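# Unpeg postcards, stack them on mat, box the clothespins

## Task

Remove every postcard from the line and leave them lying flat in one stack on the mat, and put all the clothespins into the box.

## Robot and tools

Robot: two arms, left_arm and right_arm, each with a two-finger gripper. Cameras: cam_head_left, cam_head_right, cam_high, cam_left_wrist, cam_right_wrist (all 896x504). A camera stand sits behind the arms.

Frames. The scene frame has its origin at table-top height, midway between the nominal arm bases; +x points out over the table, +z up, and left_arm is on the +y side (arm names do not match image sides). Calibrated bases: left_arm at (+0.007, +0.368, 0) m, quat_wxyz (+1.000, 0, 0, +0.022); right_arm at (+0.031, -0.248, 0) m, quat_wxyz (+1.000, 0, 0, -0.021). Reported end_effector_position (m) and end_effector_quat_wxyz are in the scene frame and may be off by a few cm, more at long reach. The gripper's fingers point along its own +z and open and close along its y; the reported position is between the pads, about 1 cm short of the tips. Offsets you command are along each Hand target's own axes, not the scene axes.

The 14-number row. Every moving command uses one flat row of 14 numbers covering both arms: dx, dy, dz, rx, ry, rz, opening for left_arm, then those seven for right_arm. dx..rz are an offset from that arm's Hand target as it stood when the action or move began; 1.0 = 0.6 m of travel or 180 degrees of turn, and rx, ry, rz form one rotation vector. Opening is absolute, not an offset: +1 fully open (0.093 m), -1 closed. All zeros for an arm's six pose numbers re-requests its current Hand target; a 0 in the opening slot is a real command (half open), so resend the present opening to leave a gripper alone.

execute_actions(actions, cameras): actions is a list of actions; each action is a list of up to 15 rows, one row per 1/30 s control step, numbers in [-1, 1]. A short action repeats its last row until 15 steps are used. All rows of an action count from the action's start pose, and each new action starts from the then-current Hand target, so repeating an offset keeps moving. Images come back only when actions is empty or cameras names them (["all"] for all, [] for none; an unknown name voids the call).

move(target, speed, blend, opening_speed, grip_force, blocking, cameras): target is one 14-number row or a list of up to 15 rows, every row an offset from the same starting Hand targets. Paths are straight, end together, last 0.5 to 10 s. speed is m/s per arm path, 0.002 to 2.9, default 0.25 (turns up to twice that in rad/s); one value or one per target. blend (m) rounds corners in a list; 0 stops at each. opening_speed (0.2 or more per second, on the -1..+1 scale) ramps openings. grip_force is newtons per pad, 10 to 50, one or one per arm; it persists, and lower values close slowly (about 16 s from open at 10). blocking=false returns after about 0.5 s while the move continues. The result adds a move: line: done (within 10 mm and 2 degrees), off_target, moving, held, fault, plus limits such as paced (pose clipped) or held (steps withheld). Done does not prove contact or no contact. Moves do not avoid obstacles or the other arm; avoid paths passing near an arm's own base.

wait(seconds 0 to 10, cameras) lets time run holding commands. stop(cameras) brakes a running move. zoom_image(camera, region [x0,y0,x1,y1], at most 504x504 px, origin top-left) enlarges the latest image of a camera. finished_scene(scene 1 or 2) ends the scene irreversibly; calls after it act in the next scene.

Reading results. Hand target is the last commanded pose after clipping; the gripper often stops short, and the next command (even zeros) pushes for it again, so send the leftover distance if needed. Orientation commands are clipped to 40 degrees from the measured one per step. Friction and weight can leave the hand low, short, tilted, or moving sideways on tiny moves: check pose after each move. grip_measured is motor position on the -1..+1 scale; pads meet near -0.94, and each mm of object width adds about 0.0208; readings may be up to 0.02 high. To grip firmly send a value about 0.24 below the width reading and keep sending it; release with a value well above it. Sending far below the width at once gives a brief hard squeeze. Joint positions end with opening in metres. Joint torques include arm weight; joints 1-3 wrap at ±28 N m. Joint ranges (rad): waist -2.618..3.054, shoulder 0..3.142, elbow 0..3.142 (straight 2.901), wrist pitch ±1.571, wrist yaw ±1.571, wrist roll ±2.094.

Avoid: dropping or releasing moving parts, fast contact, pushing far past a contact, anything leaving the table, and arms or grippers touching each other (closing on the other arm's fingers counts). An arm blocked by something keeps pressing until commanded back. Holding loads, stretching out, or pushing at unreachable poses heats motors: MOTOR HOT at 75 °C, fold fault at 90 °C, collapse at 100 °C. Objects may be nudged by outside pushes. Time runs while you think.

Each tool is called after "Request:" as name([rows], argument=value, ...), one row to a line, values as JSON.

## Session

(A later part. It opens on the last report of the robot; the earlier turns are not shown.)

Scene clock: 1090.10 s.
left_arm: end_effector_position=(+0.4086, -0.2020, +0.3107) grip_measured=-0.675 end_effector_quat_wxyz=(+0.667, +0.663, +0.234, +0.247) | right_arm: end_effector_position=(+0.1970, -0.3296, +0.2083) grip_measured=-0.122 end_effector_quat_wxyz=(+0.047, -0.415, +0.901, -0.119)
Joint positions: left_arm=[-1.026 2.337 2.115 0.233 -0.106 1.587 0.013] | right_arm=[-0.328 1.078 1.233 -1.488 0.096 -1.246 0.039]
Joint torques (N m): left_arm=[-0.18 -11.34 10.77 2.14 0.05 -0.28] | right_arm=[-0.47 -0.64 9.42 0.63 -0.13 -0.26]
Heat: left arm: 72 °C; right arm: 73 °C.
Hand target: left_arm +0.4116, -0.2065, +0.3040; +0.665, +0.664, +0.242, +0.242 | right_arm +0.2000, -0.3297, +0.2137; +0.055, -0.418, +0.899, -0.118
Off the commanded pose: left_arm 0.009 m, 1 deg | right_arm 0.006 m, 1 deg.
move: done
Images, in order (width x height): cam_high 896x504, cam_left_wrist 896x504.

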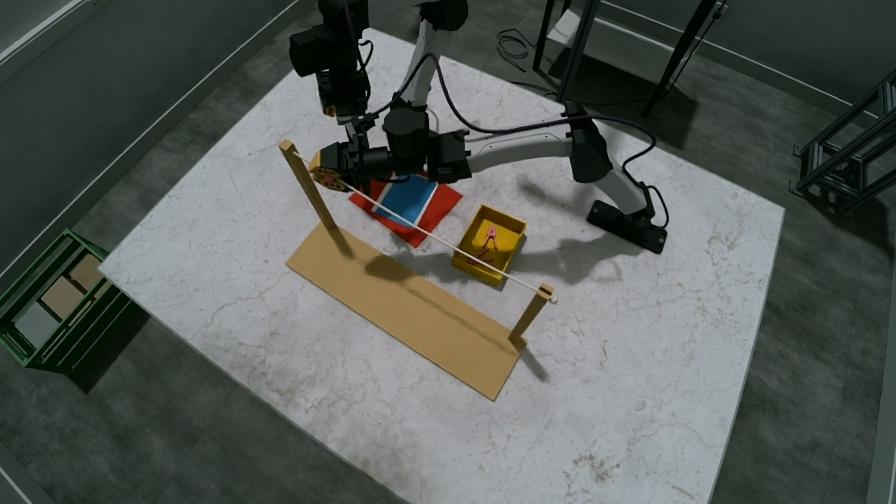

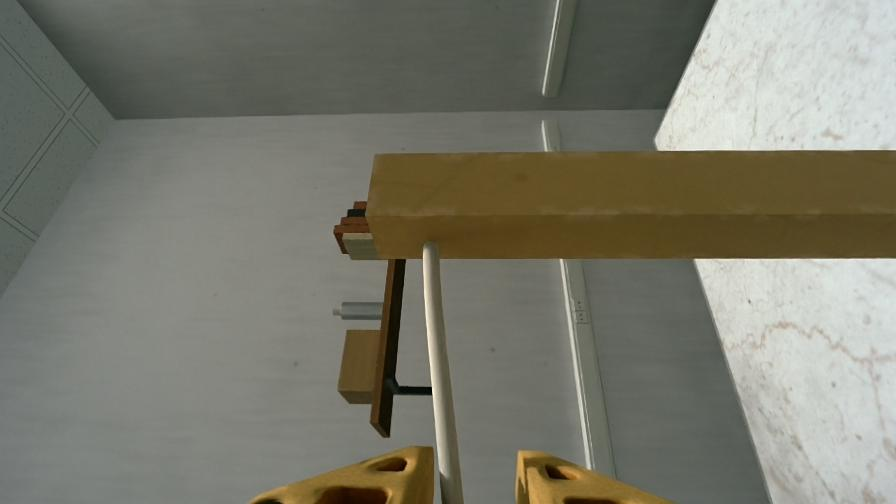

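Request:
move(target=[-0.064,0,-0.0536,0,0,0,-1,0,0,0,0,0,0,-0.12], speed=0.06, cameras=["cam_high","cam_left_wrist"])

Request:
zoom_image(camera="cam_high", region=[290, 140, 370, 200])

Scene clock: 1093.47 s.
left_arm: end_effector_position=(+0.3741, -0.2061, +0.3000) grip_measured=-0.689 end_effector_quat_wxyz=(+0.666, +0.658, +0.243, +0.255) | right_arm: end_effector_position=(+0.1970, -0.3296, +0.2083) grip_measured=-0.122 end_effector_quat_wxyz=(+0.047, -0.415, +0.901, -0.119)
Joint positions: left_arm=[-1.094 2.27 1.951 0.335 -0.2 1.587 0.012] | right_arm=[-0.328 1.078 1.233 -1.488 0.096 -1.246 0.039]
Joint torques (N m): left_arm=[-1.33 -15.49 6.79 1.98 0.17 -0.28] | right_arm=[-0.46 -0.65 9.42 0.62 -0.13 -0.27]
Heat: left arm: 72 °C; right arm: 73 °C.
Hand target: left_arm +0.3615, -0.2066, +0.3039; +0.665, +0.664, +0.242, +0.242 | right_arm +0.2000, -0.3297, +0.2137; +0.055, -0.418, +0.899, -0.118
Off the commanded pose: left_arm 0.013 m, 2 deg | right_arm 0.006 m, 1 deg.
move: off_target (left_arm)
Images, in order (width x height): cam_high 896x504, cam_left_wrist 896x504.

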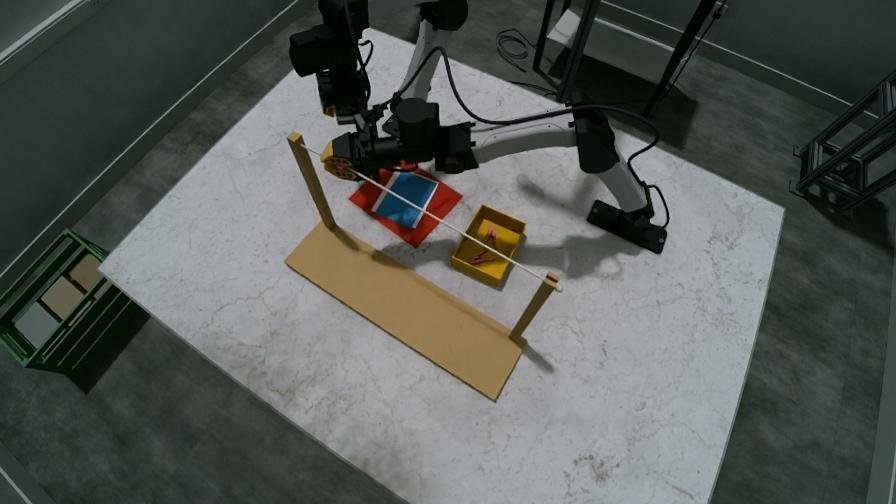

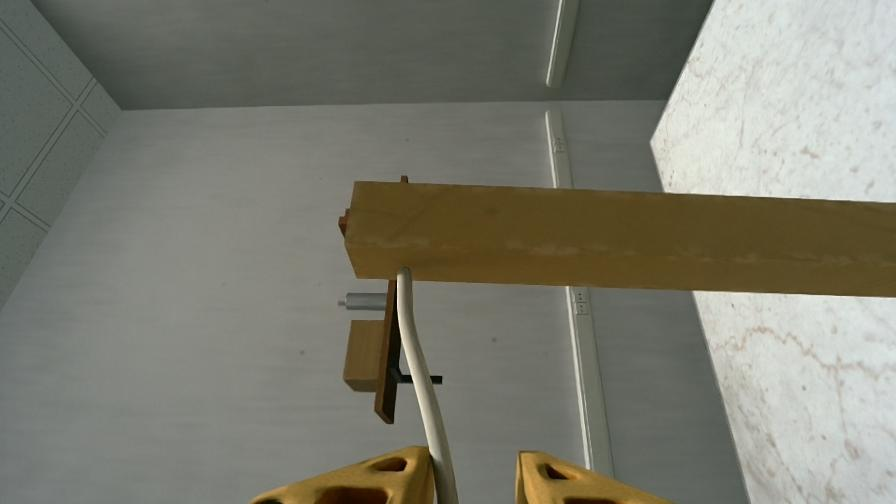

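Scaled by 6.300 from the camera's 896x504 image, which has a finer 1280x720 frame.

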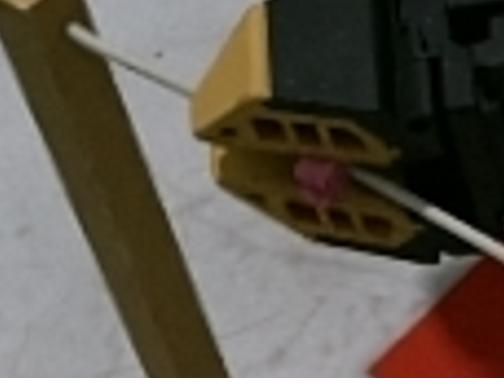

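Request:
move([
  [0.0255,0.035,0.0214,0,0,0,-1,0,0,0,0,0,0,-0.12],
  [-0.006,0.035,-0.005,0,0,0,-1,0,0,0,0,0,0,-0.12],
], speed=0.06, cameras=["cam_high","cam_left_wrist"])

Request:
zoom_image(camera="cam_high", region=[290, 140, 370, 200])

Scene clock: 1115.33 s.
left_arm: end_effector_position=(+0.3752, -0.2044, +0.3069) grip_measured=-0.689 end_effector_quat_wxyz=(+0.650, +0.670, +0.250, +0.258) | right_arm: end_effector_position=(+0.1970, -0.3296, +0.2083) grip_measured=-0.122 end_effector_quat_wxyz=(+0.047, -0.415, +0.901, -0.119)
Joint positions: left_arm=[-1.096 2.264 2.007 0.234 -0.218 1.587 0.012] | right_arm=[-0.328 1.078 1.233 -1.488 0.096 -1.246 0.039]
Joint torques (N m): left_arm=[-1.88 -16.14 7.34 2.22 0.29 -0.28] | right_arm=[-0.43 -0.64 9.4 0.63 -0.14 -0.26]
Heat: left arm: 73 °C; right arm: 73 °C.
Hand target: left_arm +0.3568, -0.2066, +0.3250; +0.665, +0.664, +0.242, +0.242 | right_arm +0.2000, -0.3297, +0.2137; +0.055, -0.418, +0.899, -0.118
Off the commanded pose: left_arm 0.026 m, 3 deg | right_arm 0.006 m, 1 deg.
move: off_target (left_arm)
Images, in order (width x height): cam_high 896x504, cam_left_wrist 896x504.

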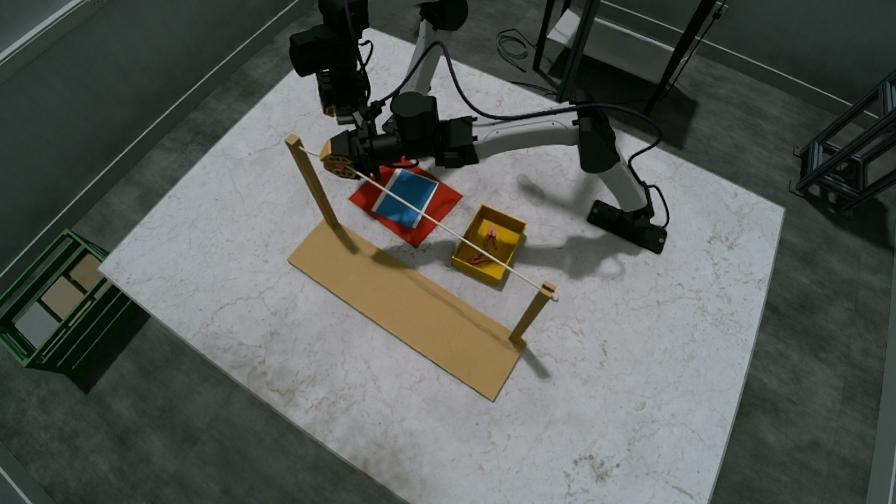

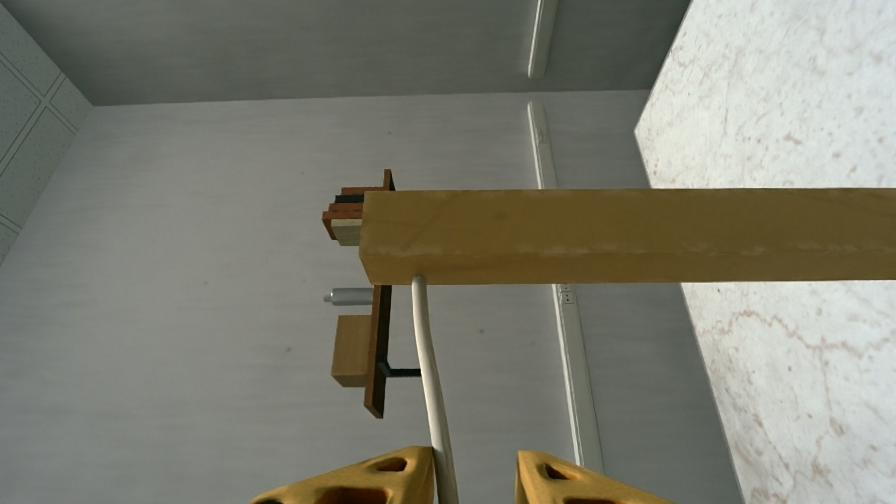

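Scaled by 6.300 from the camera's 896x504 image, which has a finer 1280x720 frame.

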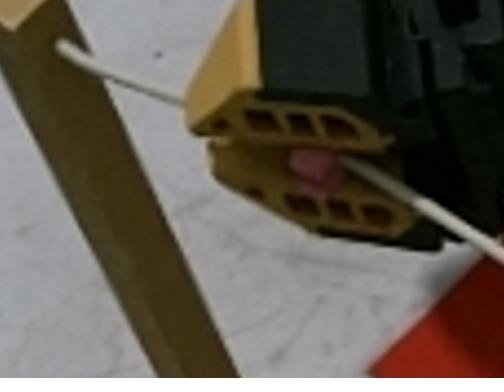

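Request:
execute_actions(actions=[], cameras=["cam_head_left","cam_head_right"])

Request:
zoom_image(camera="cam_head_right", region=[490, 140, 610, 230])

Request:
zoom_image(camera="cam_head_left", region=[510, 140, 630, 230])

Scene clock: 1122.33 s.
left_arm: end_effector_position=(+0.3752, -0.2044, +0.3069) grip_measured=-0.689 end_effector_quat_wxyz=(+0.650, +0.670, +0.250, +0.258) | right_arm: end_effector_position=(+0.1970, -0.3296, +0.2083) grip_measured=-0.122 end_effector_quat_wxyz=(+0.047, -0.415, +0.901, -0.119)
Joint positions: left_arm=[-1.096 2.264 2.007 0.234 -0.218 1.587 0.012] | right_arm=[-0.328 1.078 1.233 -1.488 0.096 -1.246 0.039]
Joint velocities: within noise
Joint torques (N m): left_arm=[-1.87 -16.14 7.3 2.23 0.29 -0.29] | right_arm=[-0.44 -0.66 9.42 0.63 -0.13 -0.26]
Heat: left arm: 74 °C; right arm: 73 °C.
Hand target: left_arm +0.3568, -0.2066, +0.3250; +0.665, +0.664, +0.242, +0.242 | right_arm +0.2000, -0.3297, +0.2137; +0.055, -0.418, +0.899, -0.118
Tool commands: left_gripper/opening=-1.0 right_gripper/opening=-0.12
Off the commanded pose: left_arm 0.026 m, 3 deg | right_arm 0.006 m, 1 deg.
Images, in order (width x height): cam_head_left 896x504, cam_head_right 896x504.

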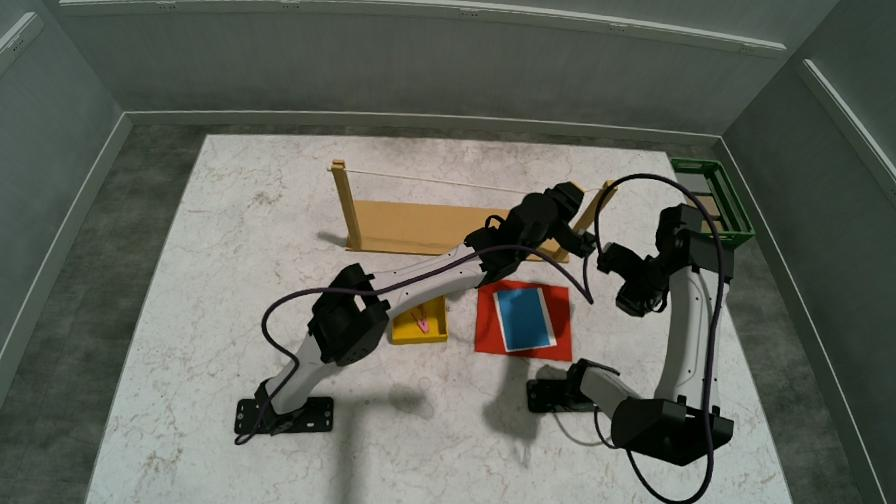

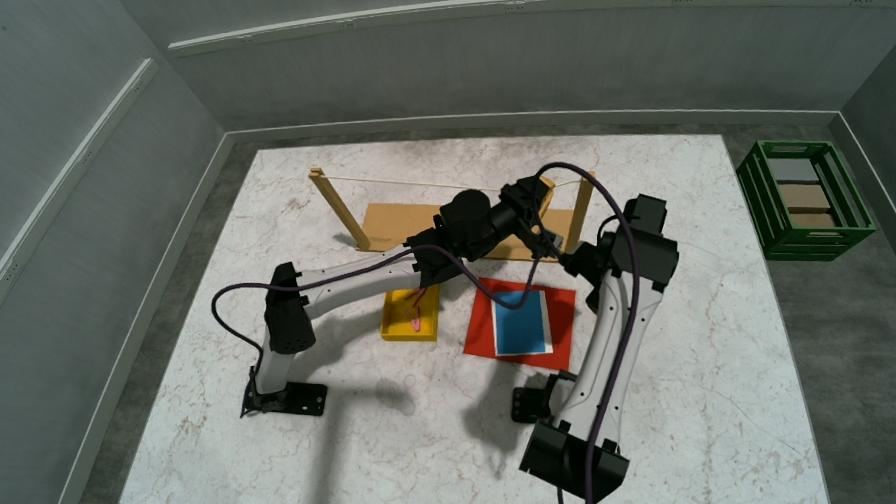

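Scaled by 4.200 from the camera's 896x504 image, which has a finer 1280x720 frame.

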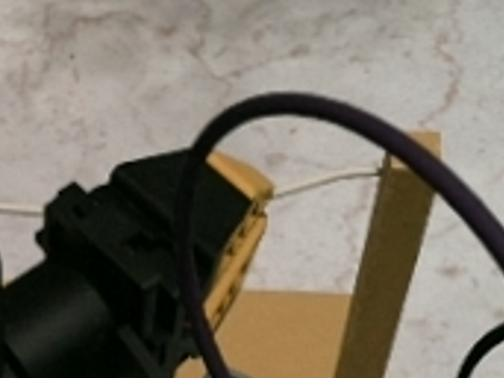

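Scaled by 4.200 from the camera's 896x504 image, which has a finer 1280x720 frame.

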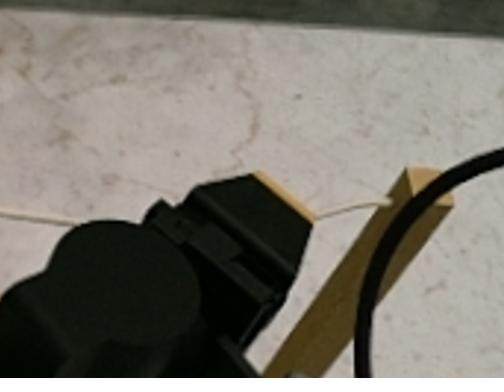

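Request:
move([
  [0.0613,-0.025,0.0515,0,0,0,-1,0,0,0,0,0,0,-0.12],
  [0.1256,-0.025,-0.0251,0,0,0,-1,0,0,0,0,0,0,-0.12],
], speed=0.06, cameras=["cam_high","cam_left_wrist"])

Request:
zoom_image(camera="cam_high", region=[290, 140, 410, 230])

Scene clock: 1141.83 s.
left_arm: end_effector_position=(+0.4110, -0.1524, +0.2887) grip_measured=-0.689 end_effector_quat_wxyz=(+0.649, +0.675, +0.246, +0.250) | right_arm: end_effector_position=(+0.1970, -0.3296, +0.2083) grip_measured=-0.122 end_effector_quat_wxyz=(+0.047, -0.415, +0.901, -0.119)
Joint positions: left_arm=[-0.973 2.161 1.778 0.349 -0.077 1.586 0.012] | right_arm=[-0.328 1.078 1.233 -1.488 0.096 -1.246 0.039]
Joint torques (N m): left_arm=[0.25 -15.38 7.39 2.3 0.34 -0.27] | right_arm=[-0.46 -0.64 9.39 0.63 -0.13 -0.26]
Heat: left arm: 78 °C; right arm: 73 °C. Fold the left arm in close to its base, or ease its load, before you think long.
Hand target: left_arm +0.4048, -0.1467, +0.3098; +0.665, +0.664, +0.242, +0.242 | right_arm +0.2000, -0.3297, +0.2137; +0.055, -0.418, +0.899, -0.118
Off the commanded pose: left_arm 0.023 m, 3 deg | right_arm 0.006 m, 1 deg.
MOTOR HOT: joint 2 (shoulder) of the left arm reports 78 °C; the controller's stop level is 90 °C. To cool a motor, set the load down, stop pushing, or move to a pose that needs little force.
move: off_target (left_arm)
Images, in order (width x height): cam_high 896x504, cam_left_wrist 896x504.

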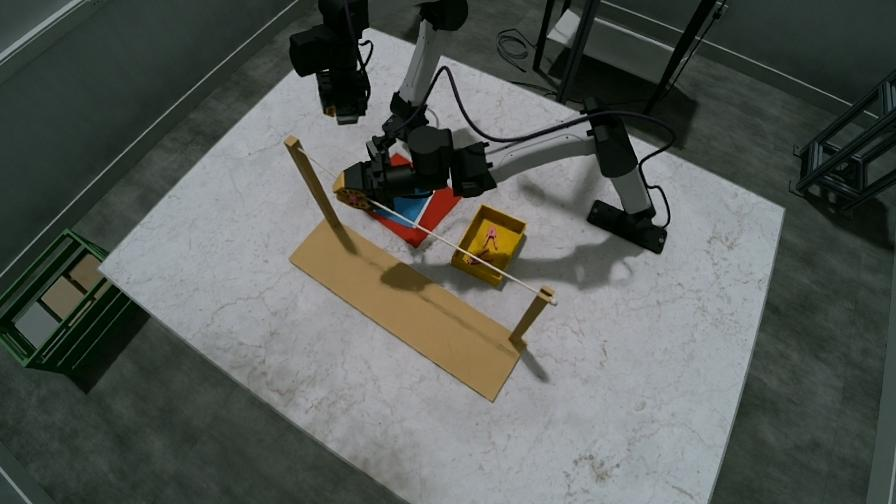

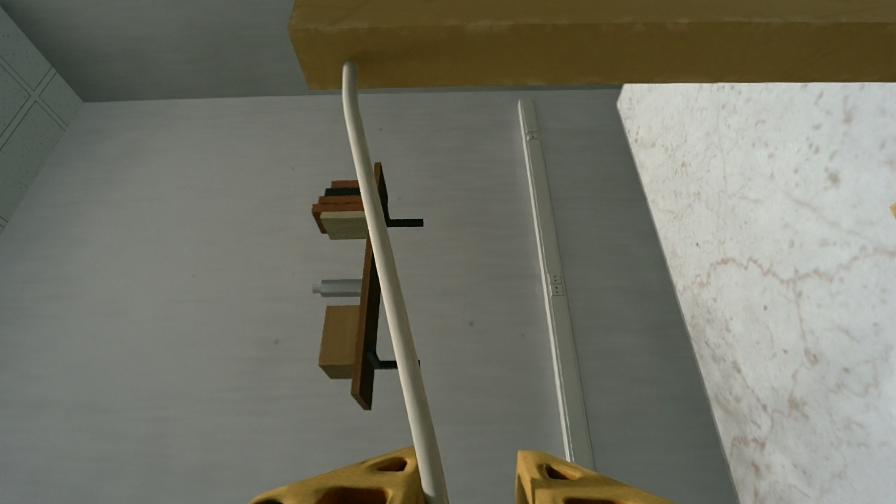

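Scaled by 4.200 from the camera's 896x504 image, which has a finer 1280x720 frame.

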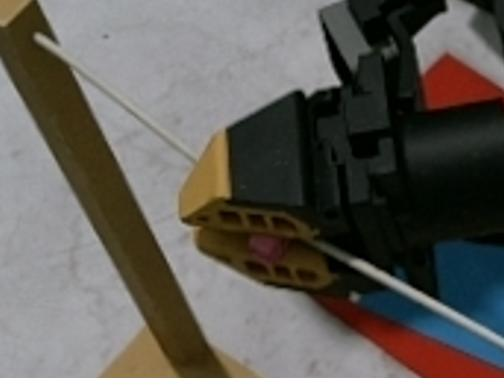

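Request:
move([
  [0.107,0.02,-0.1277,0,0,0,-1,0,0,0,0,0,0,-0.12],
  [0.043,0.02,-0.1813,0,0,0,-1,0,0,0,0,0,0,-0.12],
], speed=0.08, cameras=["cam_high","cam_left_wrist"])

Request:
zoom_image(camera="cam_high", region=[320, 140, 440, 230])

Scene clock: 1146.80 s.
left_arm: end_effector_position=(+0.3609, -0.0516, +0.3066) grip_measured=-0.689 end_effector_quat_wxyz=(+0.652, +0.678, +0.239, +0.241) | right_arm: end_effector_position=(+0.1970, -0.3296, +0.2083) grip_measured=-0.122 end_effector_quat_wxyz=(+0.047, -0.415, +0.901, -0.119)
Joint positions: left_arm=[-0.91 1.728 1.249 0.444 0.01 1.586 0.012] | right_arm=[-0.328 1.078 1.233 -1.488 0.096 -1.246 0.039]
Joint torques (N m): left_arm=[-0.57 -11.33 7.3 2.34 0.01 -0.3] | right_arm=[-0.39 -0.68 9.39 0.64 -0.14 -0.27]
Heat: left arm: 81 °C; right arm: 73 °C. Fold the left arm in close to its base, or ease its load, before you think long.
Hand target: left_arm +0.3547, -0.0467, +0.3217; +0.665, +0.664, +0.242, +0.241 | right_arm +0.2000, -0.3297, +0.2137; +0.055, -0.418, +0.899, -0.118
Off the commanded pose: left_arm 0.017 m, 2 deg | right_arm 0.006 m, 1 deg.
MOTOR HOT: still on. Joint 2 (shoulder) of the left arm reports 81 °C.
move: off_target (left_arm)
Images, in order (width x height): cam_high 896x504, cam_left_wrist 896x504.

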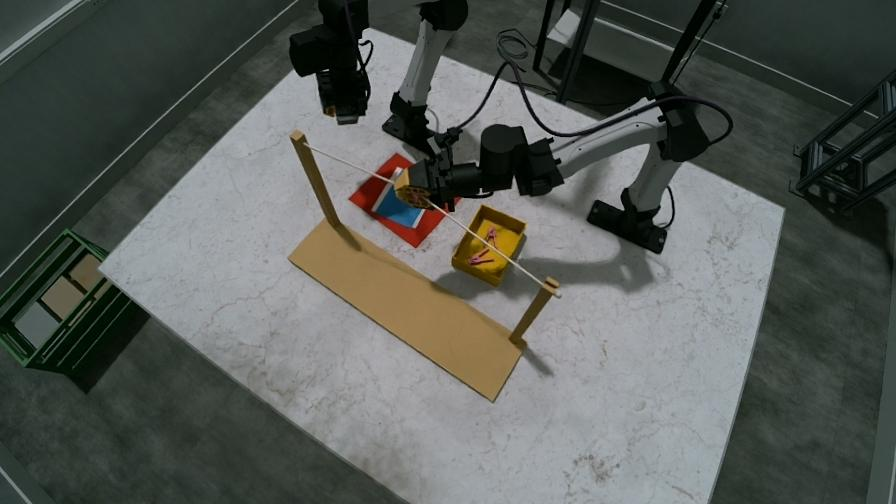

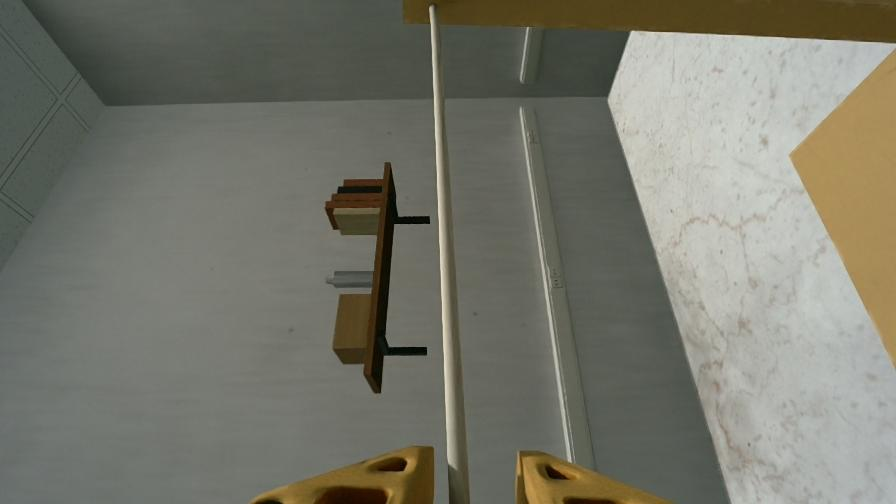

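Scaled by 4.200 from the camera's 896x504 image, which has a finer 1280x720 frame.

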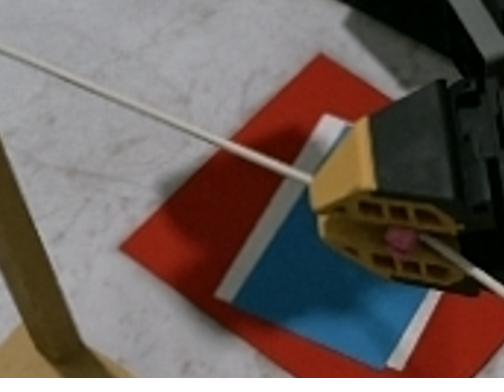

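Request:
move([
  [0.05,0,0.042,0,0,0,-1,0,0,0,0,0,0,-0.12],
  [0.05,0,0.042,0,0,0,0.3,0,0,0,0,0,0,-0.12],
  [0.05,0,-0.2,0,0,0,0.3,0,0,0,0,0,0,-0.12],
], speed=0.1, opening_speed=1.5, cameras=["cam_high","cam_left_wrist"])

Scene clock: 1153.10 s.
left_arm: end_effector_position=(+0.3051, +0.0631, +0.3225) grip_measured=+0.298 end_effector_quat_wxyz=(+0.662, +0.662, +0.242, +0.254) | right_arm: end_effector_position=(+0.1970, -0.3296, +0.2083) grip_measured=-0.122 end_effector_quat_wxyz=(+0.047, -0.415, +0.901, -0.119)
Joint positions: left_arm=[-0.802 1.245 0.836 0.416 0.096 1.586 0.06] | right_arm=[-0.328 1.078 1.233 -1.488 0.096 -1.246 0.039]
Joint torques (N m): left_arm=[0.32 -5.65 7.51 2.16 0.34 -0.29] | right_arm=[-0.44 -0.64 9.4 0.63 -0.14 -0.27]
Heat: left arm: 79 °C; right arm: 73 °C. Fold the left arm in close to its base, or ease its load, before you think long.
Hand target: left_arm +0.3008, +0.0646, +0.3214; +0.665, +0.664, +0.242, +0.242 | right_arm +0.2000, -0.3297, +0.2137; +0.055, -0.418, +0.899, -0.118
Off the commanded pose: left_arm 0.005 m, 1 deg | right_arm 0.006 m, 1 deg.
MOTOR HOT: still on. Joint 2 (shoulder) of the left arm reports 79 °C.
move: done
Images, in order (width x height): cam_high 896x504, cam_left_wrist 896x504.

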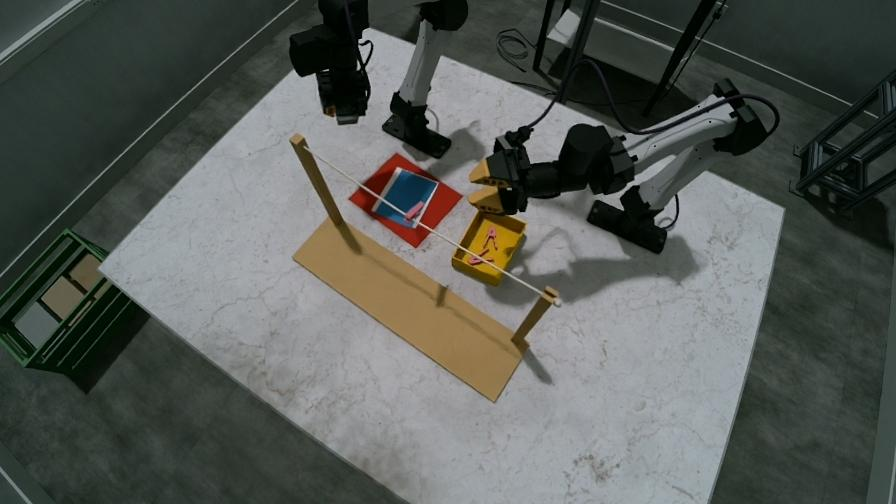

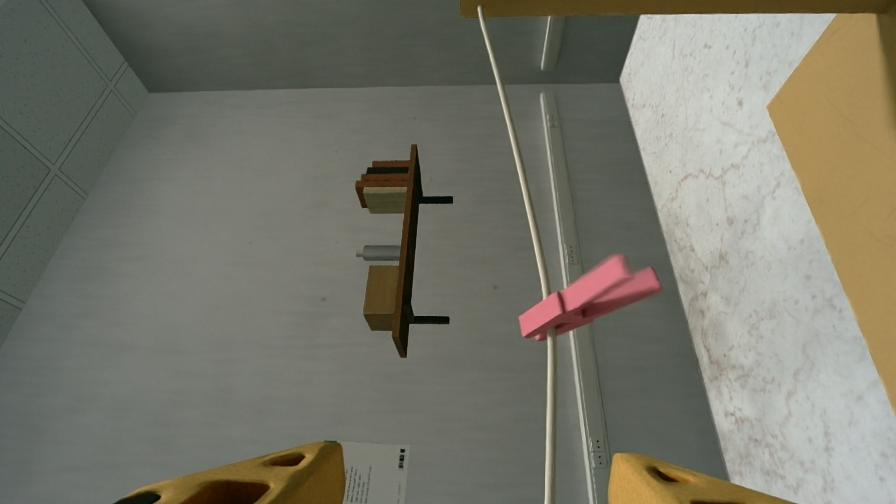

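Request:
move(target=[0,0,-0.2,0,0,0,0.3,0,0,0,0,0,0,-0.12], speed=0.15)

Request:
wait(seconds=10, cameras=["cam_left_wrist","cam_high"])

Request:
zoom_image(camera="cam_left_wrist", region=[460, 150, 710, 350])

Request:
zoom_image(camera="cam_high", region=[360, 170, 460, 270])

Scene clock: 1157.83 s.
left_arm: end_effector_position=(+0.2256, +0.1582, +0.3274) grip_measured=+0.298 end_effector_quat_wxyz=(+0.666, +0.658, +0.240, +0.256) | right_arm: end_effector_position=(+0.1970, -0.3296, +0.2083) grip_measured=-0.122 end_effector_quat_wxyz=(+0.047, -0.415, +0.901, -0.119)
Joint positions: left_arm=[-0.697 0.673 0.611 0.082 0.2 1.584 0.06] | right_arm=[-0.328 1.078 1.233 -1.488 0.096 -1.246 0.039]
Joint torques (N m): left_arm=[0.29 -0.21 7.73 2.04 0.35 -0.27] | right_arm=[-0.43 -0.65 9.4 0.63 -0.13 -0.26]
Heat: left arm: 76 °C; right arm: 73 °C. Fold the left arm in close to its base, or ease its load, before you think long.
Hand target: left_arm +0.2236, +0.1565, +0.3214; +0.665, +0.664, +0.242, +0.242 | right_arm +0.2000, -0.3297, +0.2137; +0.055, -0.418, +0.899, -0.118
Off the commanded pose: left_arm 0.007 m, 2 deg | right_arm 0.006 m, 1 deg.
MOTOR HOT: still on. Joint 2 (shoulder) of the left arm reports 76 °C.
move: done

Scene clock: 1167.83 s.
left_arm: end_effector_position=(+0.2256, +0.1582, +0.3273) grip_measured=+0.298 end_effector_quat_wxyz=(+0.666, +0.658, +0.240, +0.256) | right_arm: end_effector_position=(+0.1970, -0.3296, +0.2083) grip_measured=-0.122 end_effector_quat_wxyz=(+0.047, -0.415, +0.901, -0.119)
Joint positions: left_arm=[-0.697 0.673 0.611 0.081 0.2 1.584 0.06] | right_arm=[-0.328 1.078 1.233 -1.488 0.096 -1.246 0.039]
Joint torques (N m): left_arm=[0.31 -0.25 7.72 2.08 0.34 -0.26] | right_arm=[-0.44 -0.66 9.39 0.62 -0.13 -0.26]
Heat: left arm: 70 °C; right arm: 74 °C.
Hand target: left_arm +0.2236, +0.1565, +0.3214; +0.665, +0.664, +0.242, +0.242 | right_arm +0.2000, -0.3297, +0.2137; +0.055, -0.418, +0.899, -0.118
Tool commands: left_gripper/opening=+0.3 right_gripper/opening=-0.12
Off the commanded pose: left_arm 0.006 m, 2 deg | right_arm 0.006 m, 1 deg.
MOTOR HOT: cleared for the motors of the left arm.
wait: 10.00 s; at rest by 0.17 s
Images, in order (width x height): cam_high 896x504, cam_left_wrist 896x504.

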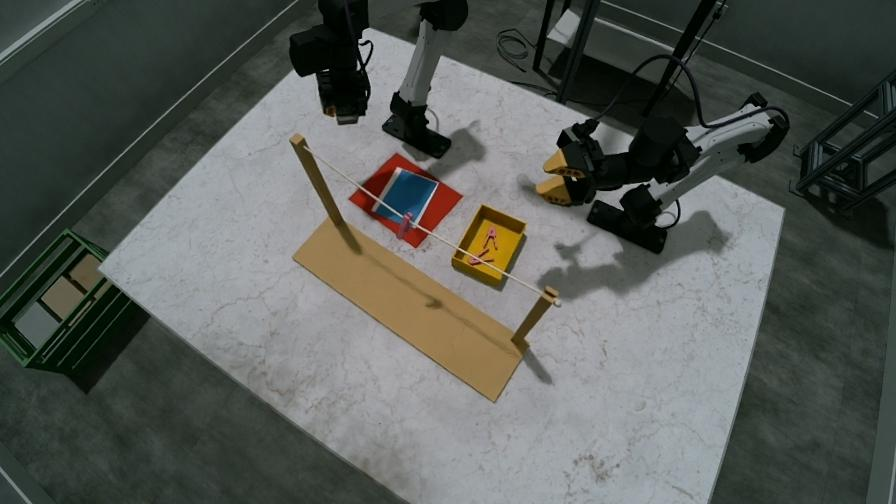

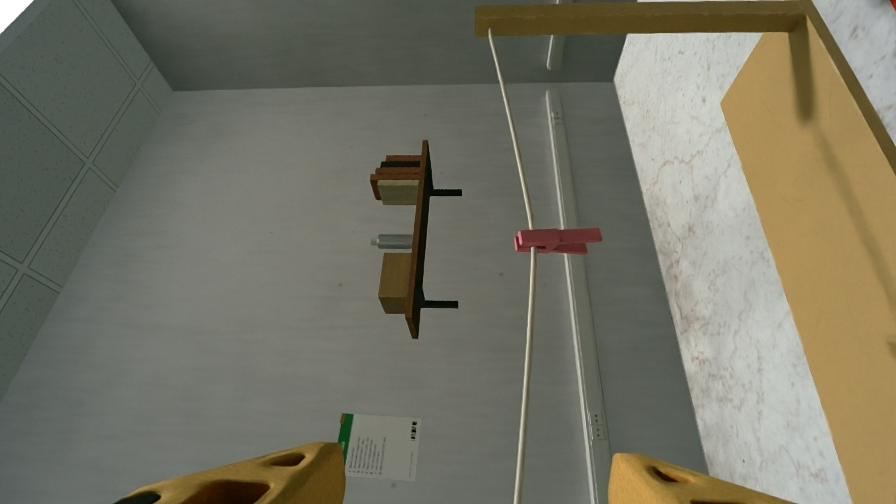

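Scaled by 2.016 from the camera's 896x504 image, which has a finer 1280x720 frame.

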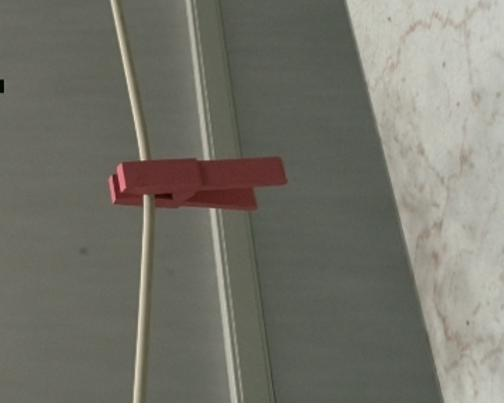

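Scaled by 5.040 from the camera's 896x504 image, which has a finer 1280x720 frame.

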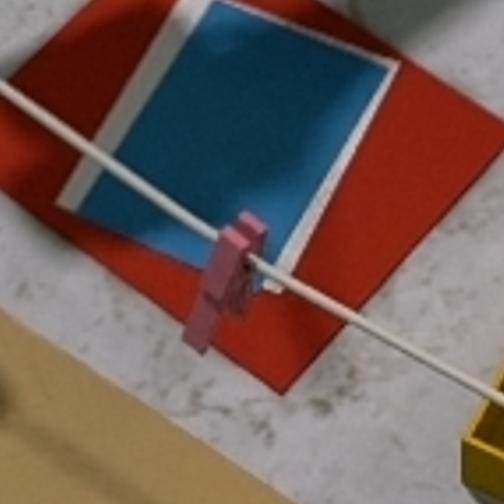

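Request:
move(target=[0,0,0,0,0,0,0.3,0,-0.0344,-0.129,0.22,0,0,-0.12], speed=0.2)

Request:
wait(seconds=10)

Scene clock: 1180.17 s.
left_arm: end_effector_position=(+0.2255, +0.1581, +0.3273) grip_measured=+0.298 end_effector_quat_wxyz=(+0.666, +0.658, +0.240, +0.256) | right_arm: end_effector_position=(+0.1991, -0.3300, +0.2944) grip_measured=-0.122 end_effector_quat_wxyz=(+0.188, -0.380, +0.806, -0.414)
Joint positions: left_arm=[-0.697 0.673 0.611 0.081 0.2 1.584 0.06] | right_arm=[0.133 0.708 1.162 -1.256 0.615 -1.046 0.039]
Joint torques (N m): left_arm=[0.31 -0.24 7.73 2.07 0.34 -0.27] | right_arm=[0.65 1.09 5.83 1.59 0.28 0.02]
Heat: left arm: 63 °C; right arm: 73 °C.
Hand target: left_arm +0.2236, +0.1565, +0.3214; +0.665, +0.664, +0.241, +0.242 | right_arm +0.2001, -0.3296, +0.2938; +0.193, -0.375, +0.806, -0.416
Off the commanded pose: left_arm 0.006 m, 2 deg | right_arm 0.001 m, 1 deg.
move: done

Scene clock: 1190.17 s.
left_arm: end_effector_position=(+0.2255, +0.1581, +0.3273) grip_measured=+0.298 end_effector_quat_wxyz=(+0.666, +0.658, +0.240, +0.256) | right_arm: end_effector_position=(+0.1991, -0.3301, +0.2944) grip_measured=-0.122 end_effector_quat_wxyz=(+0.188, -0.380, +0.806, -0.414)
Joint positions: left_arm=[-0.697 0.673 0.611 0.081 0.2 1.584 0.06] | right_arm=[0.133 0.708 1.162 -1.256 0.616 -1.046 0.039]
Joint torques (N m): left_arm=[0.32 -0.21 7.75 2.08 0.34 -0.26] | right_arm=[0.68 1.1 5.78 1.58 0.28 0.03]
Heat: left arm: 59 °C; right arm: 70 °C.
Hand target: left_arm +0.2236, +0.1565, +0.3214; +0.665, +0.664, +0.241, +0.242 | right_arm +0.2001, -0.3296, +0.2938; +0.193, -0.375, +0.806, -0.416
Tool commands: left_gripper/opening=+0.3 right_gripper/opening=-0.12
Off the commanded pose: left_arm 0.006 m, 2 deg | right_arm 0.001 m, 1 deg.
wait: 10.00 s; at rest by 0.17 s

Request:
move(target=[0.1533,-0.0807,0.145,-0.083,0,0,1,0,0,0,0,0,0,-0.12], speed=0.15, cameras=["cam_left_wrist"])

Scene clock: 1210.13 s.
left_arm: end_effector_position=(+0.3523, +0.1504, +0.2426) grip_measured=+1.000 end_effector_quat_wxyz=(+0.712, +0.607, +0.248, +0.253) | right_arm: end_effector_position=(+0.1991, -0.3301, +0.2945) grip_measured=-0.122 end_effector_quat_wxyz=(+0.188, -0.380, +0.806, -0.414)
Joint positions: left_arm=[-0.421 1.462 0.489 1.131 0.459 1.454 0.093] | right_arm=[0.133 0.708 1.162 -1.256 0.616 -1.046 0.039]
Joint torques (N m): left_arm=[0.12 -3.69 8.49 3.23 0.28 -0.33] | right_arm=[0.68 1.07 5.79 1.58 0.29 0.02]
Heat: left arm: 53 °C; right arm: 66 °C.
Hand target: left_arm +0.3500, +0.1488, +0.2731; +0.746, +0.572, +0.208, +0.271 | right_arm +0.2001, -0.3296, +0.2938; +0.193, -0.375, +0.806, -0.416
Off the commanded pose: left_arm 0.031 m, 7 deg | right_arm 0.001 m, 1 deg.
move: off_target (left_arm)
Images, in order (width x height): cam_left_wrist 896x504.

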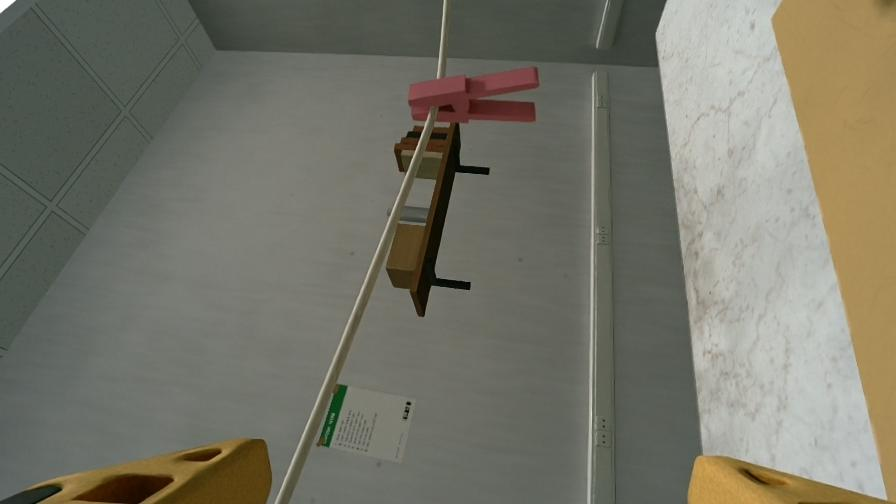

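Request:
move([
  [0,0.0483,0.013,0,0,0,1,0,0,0,0,0,0,-0.12],
  [-0.0122,0.0135,0.22,0,0,0,1,0,0,0,0,0,0,-0.12],
], speed=0.1, cameras=["cam_left_wrist"])

Request:
zoom_image(camera="cam_left_wrist", region=[330, 100, 700, 504])

Scene clock: 1218.97 s.
left_arm: end_effector_position=(+0.4203, +0.0511, +0.3134) grip_measured=+1.000 end_effector_quat_wxyz=(+0.746, +0.574, +0.209, +0.266) | right_arm: end_effector_position=(+0.1991, -0.3301, +0.2945) grip_measured=-0.122 end_effector_quat_wxyz=(+0.188, -0.380, +0.806, -0.414)
Joint positions: left_arm=[-0.597 1.767 1.023 1.014 0.315 1.479 0.093] | right_arm=[0.133 0.708 1.162 -1.256 0.616 -1.046 0.039]
Joint torques (N m): left_arm=[-0.36 -6.76 9.62 1.97 -0.12 -0.03] | right_arm=[0.69 1.06 5.81 1.6 0.29 0.02]
Heat: left arm: 52 °C; right arm: 65 °C.
Hand target: left_arm +0.4249, +0.0480, +0.3150; +0.746, +0.572, +0.208, +0.271 | right_arm +0.2001, -0.3296, +0.2938; +0.193, -0.375, +0.806, -0.416
Off the commanded pose: left_arm 0.006 m, 1 deg | right_arm 0.001 m, 1 deg.
move: done
Images, in order (width x height): cam_left_wrist 896x504.

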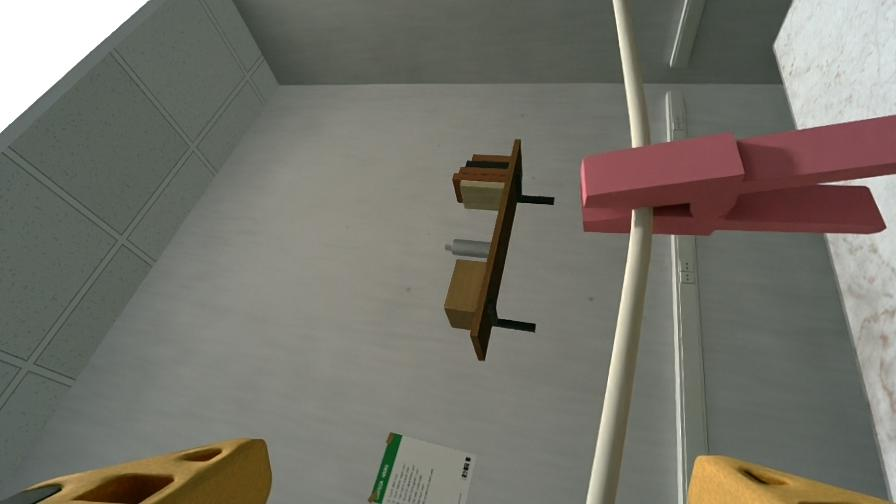

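Scaled by 1.248 from the camera's 896x504 image, which has a finer 1280x720 frame.

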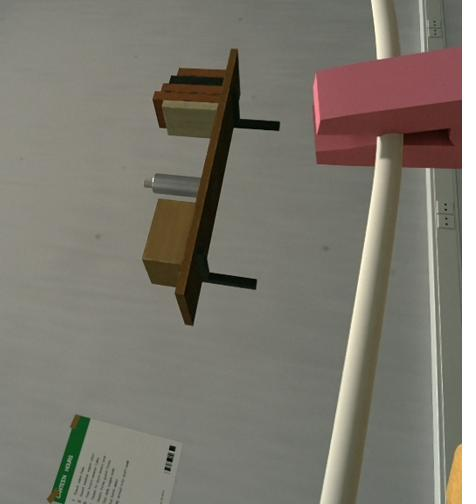

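Request:
move(target=[-0.0218,-0.0198,0.0577,0,0,0,1,0,0,0,0,0,0,-0.12], speed=0.08, cameras=["cam_left_wrist","cam_high"])

Request:
zoom_image(camera="cam_high", region=[350, 160, 450, 260])

Scene clock: 1225.50 s.
left_arm: end_effector_position=(+0.4339, +0.0145, +0.3109) grip_measured=+1.000 end_effector_quat_wxyz=(+0.745, +0.575, +0.209, +0.265) | right_arm: end_effector_position=(+0.1991, -0.3301, +0.2945) grip_measured=-0.122 end_effector_quat_wxyz=(+0.188, -0.380, +0.806, -0.414)
Joint positions: left_arm=[-0.657 1.877 1.159 0.98 0.258 1.496 0.093] | right_arm=[0.133 0.708 1.162 -1.256 0.616 -1.046 0.039]
Joint torques (N m): left_arm=[-0.25 -7.69 9.73 2.06 -0.04 -0.11] | right_arm=[0.66 1.09 5.82 1.59 0.28 0.02]
Heat: left arm: 52 °C; right arm: 64 °C.
Hand target: left_arm +0.4385, +0.0117, +0.3125; +0.746, +0.572, +0.208, +0.271 | right_arm +0.2001, -0.3296, +0.2938; +0.193, -0.375, +0.806, -0.416
Off the commanded pose: left_arm 0.006 m, 1 deg | right_arm 0.001 m, 1 deg.
move: done
Images, in order (width x height): cam_high 896x504, cam_left_wrist 896x504.

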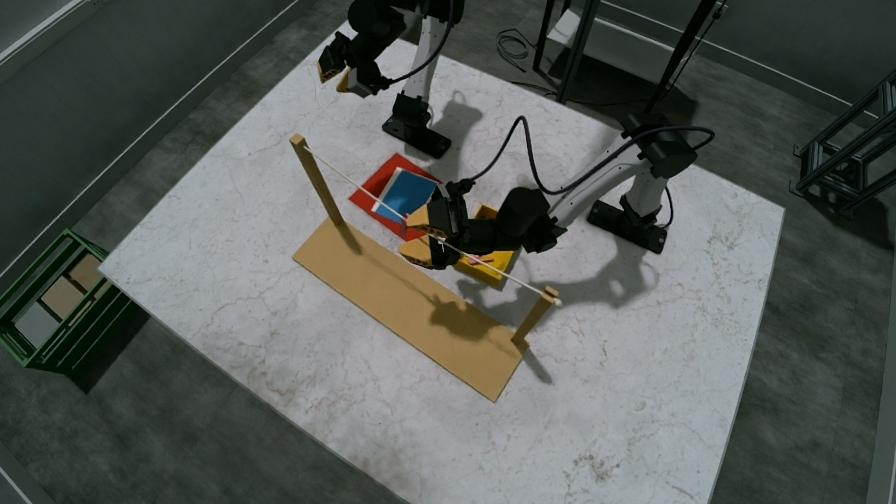

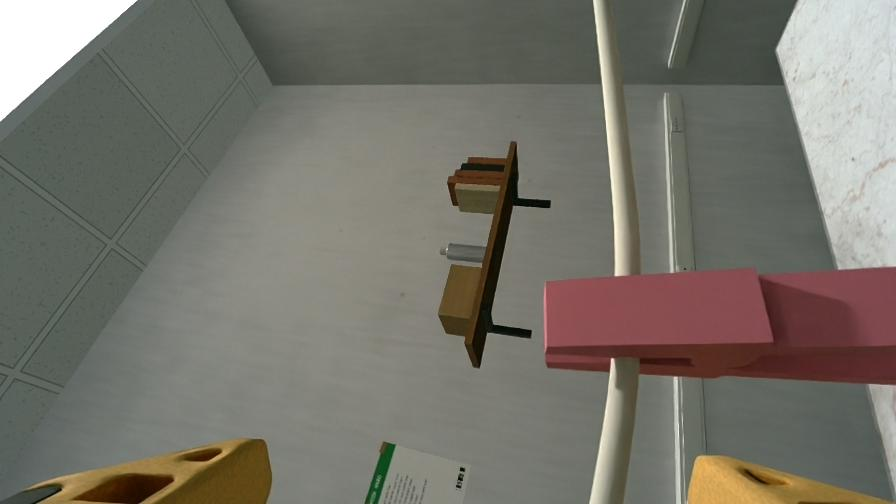

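Scaled by 5.040 from the camera's 896x504 image, which has a finer 1280x720 frame.

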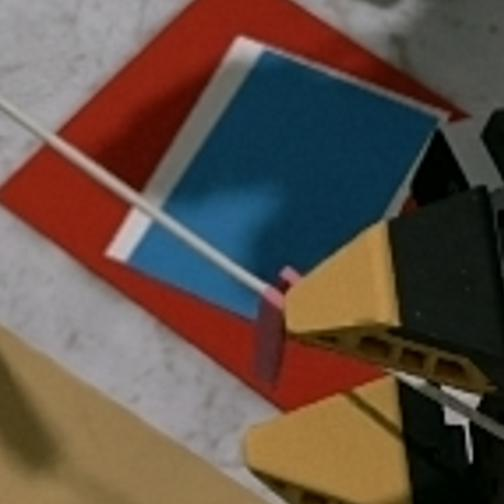

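Request:
move([
  [-0.03,0.003,0.012,0,0,0,1,0,0,0,0,0,0,-0.12],
  [-0.11,0.005,0.012,0,0,0,1,0,0,0,0,0,0,-0.12],
], speed=0.05, blend=[0.01,0], cameras=["cam_left_wrist","cam_high"])

Request:
zoom_image(camera="cam_high", region=[350, 160, 450, 260])

Scene clock: 1232.03 s.
left_arm: end_effector_position=(+0.3927, -0.0371, +0.3131) grip_measured=+1.000 end_effector_quat_wxyz=(+0.745, +0.575, +0.209, +0.265) | right_arm: end_effector_position=(+0.1991, -0.3301, +0.2945) grip_measured=-0.122 end_effector_quat_wxyz=(+0.188, -0.380, +0.806, -0.414)
Joint positions: left_arm=[-0.824 1.877 1.172 0.959 0.097 1.54 0.093] | right_arm=[0.133 0.708 1.162 -1.256 0.616 -1.046 0.039]
Joint torques (N m): left_arm=[-0.23 -10 7.58 2.09 0 -0.06] | right_arm=[0.69 1.09 5.85 1.6 0.28 0.02]
Heat: left arm: 52 °C; right arm: 64 °C.
Hand target: left_arm +0.3918, -0.0355, +0.3174; +0.746, +0.572, +0.208, +0.271 | right_arm +0.2001, -0.3296, +0.2938; +0.193, -0.375, +0.806, -0.416
Off the commanded pose: left_arm 0.005 m, 1 deg | right_arm 0.001 m, 1 deg.
move: done; blend cut to 0.0098 m at target 1
Images, in order (width x height): cam_high 896x504, cam_left_wrist 896x504.

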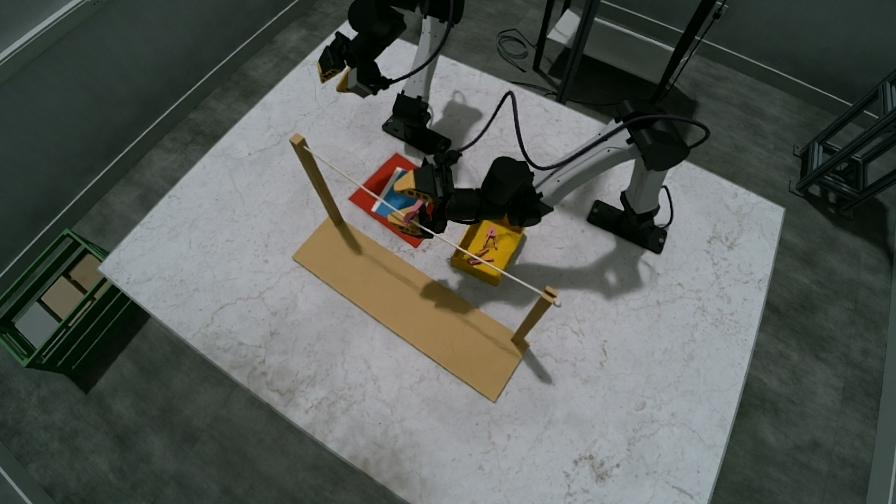

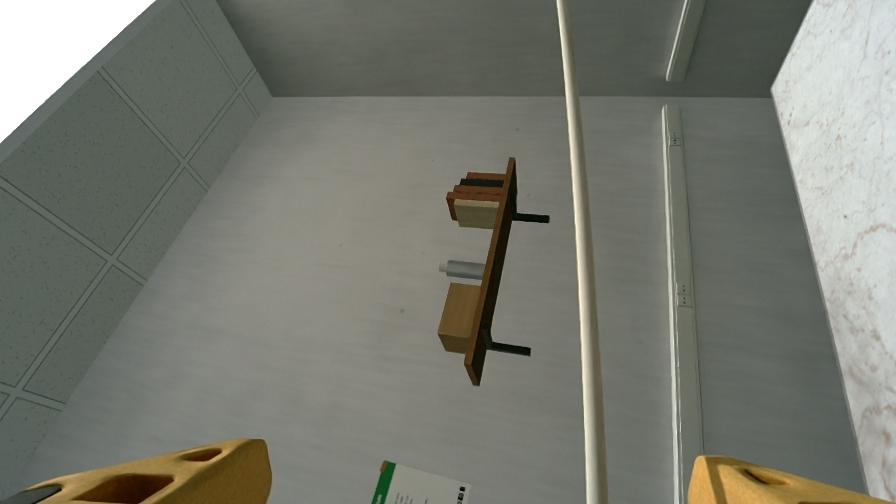

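Scaled by 5.040 from the camera's 896x504 image, which has a finer 1280x720 frame.

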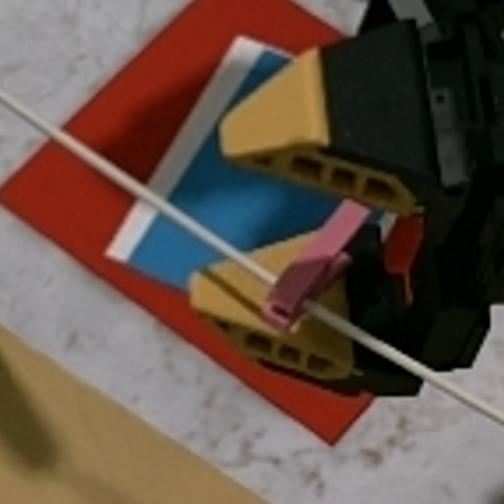

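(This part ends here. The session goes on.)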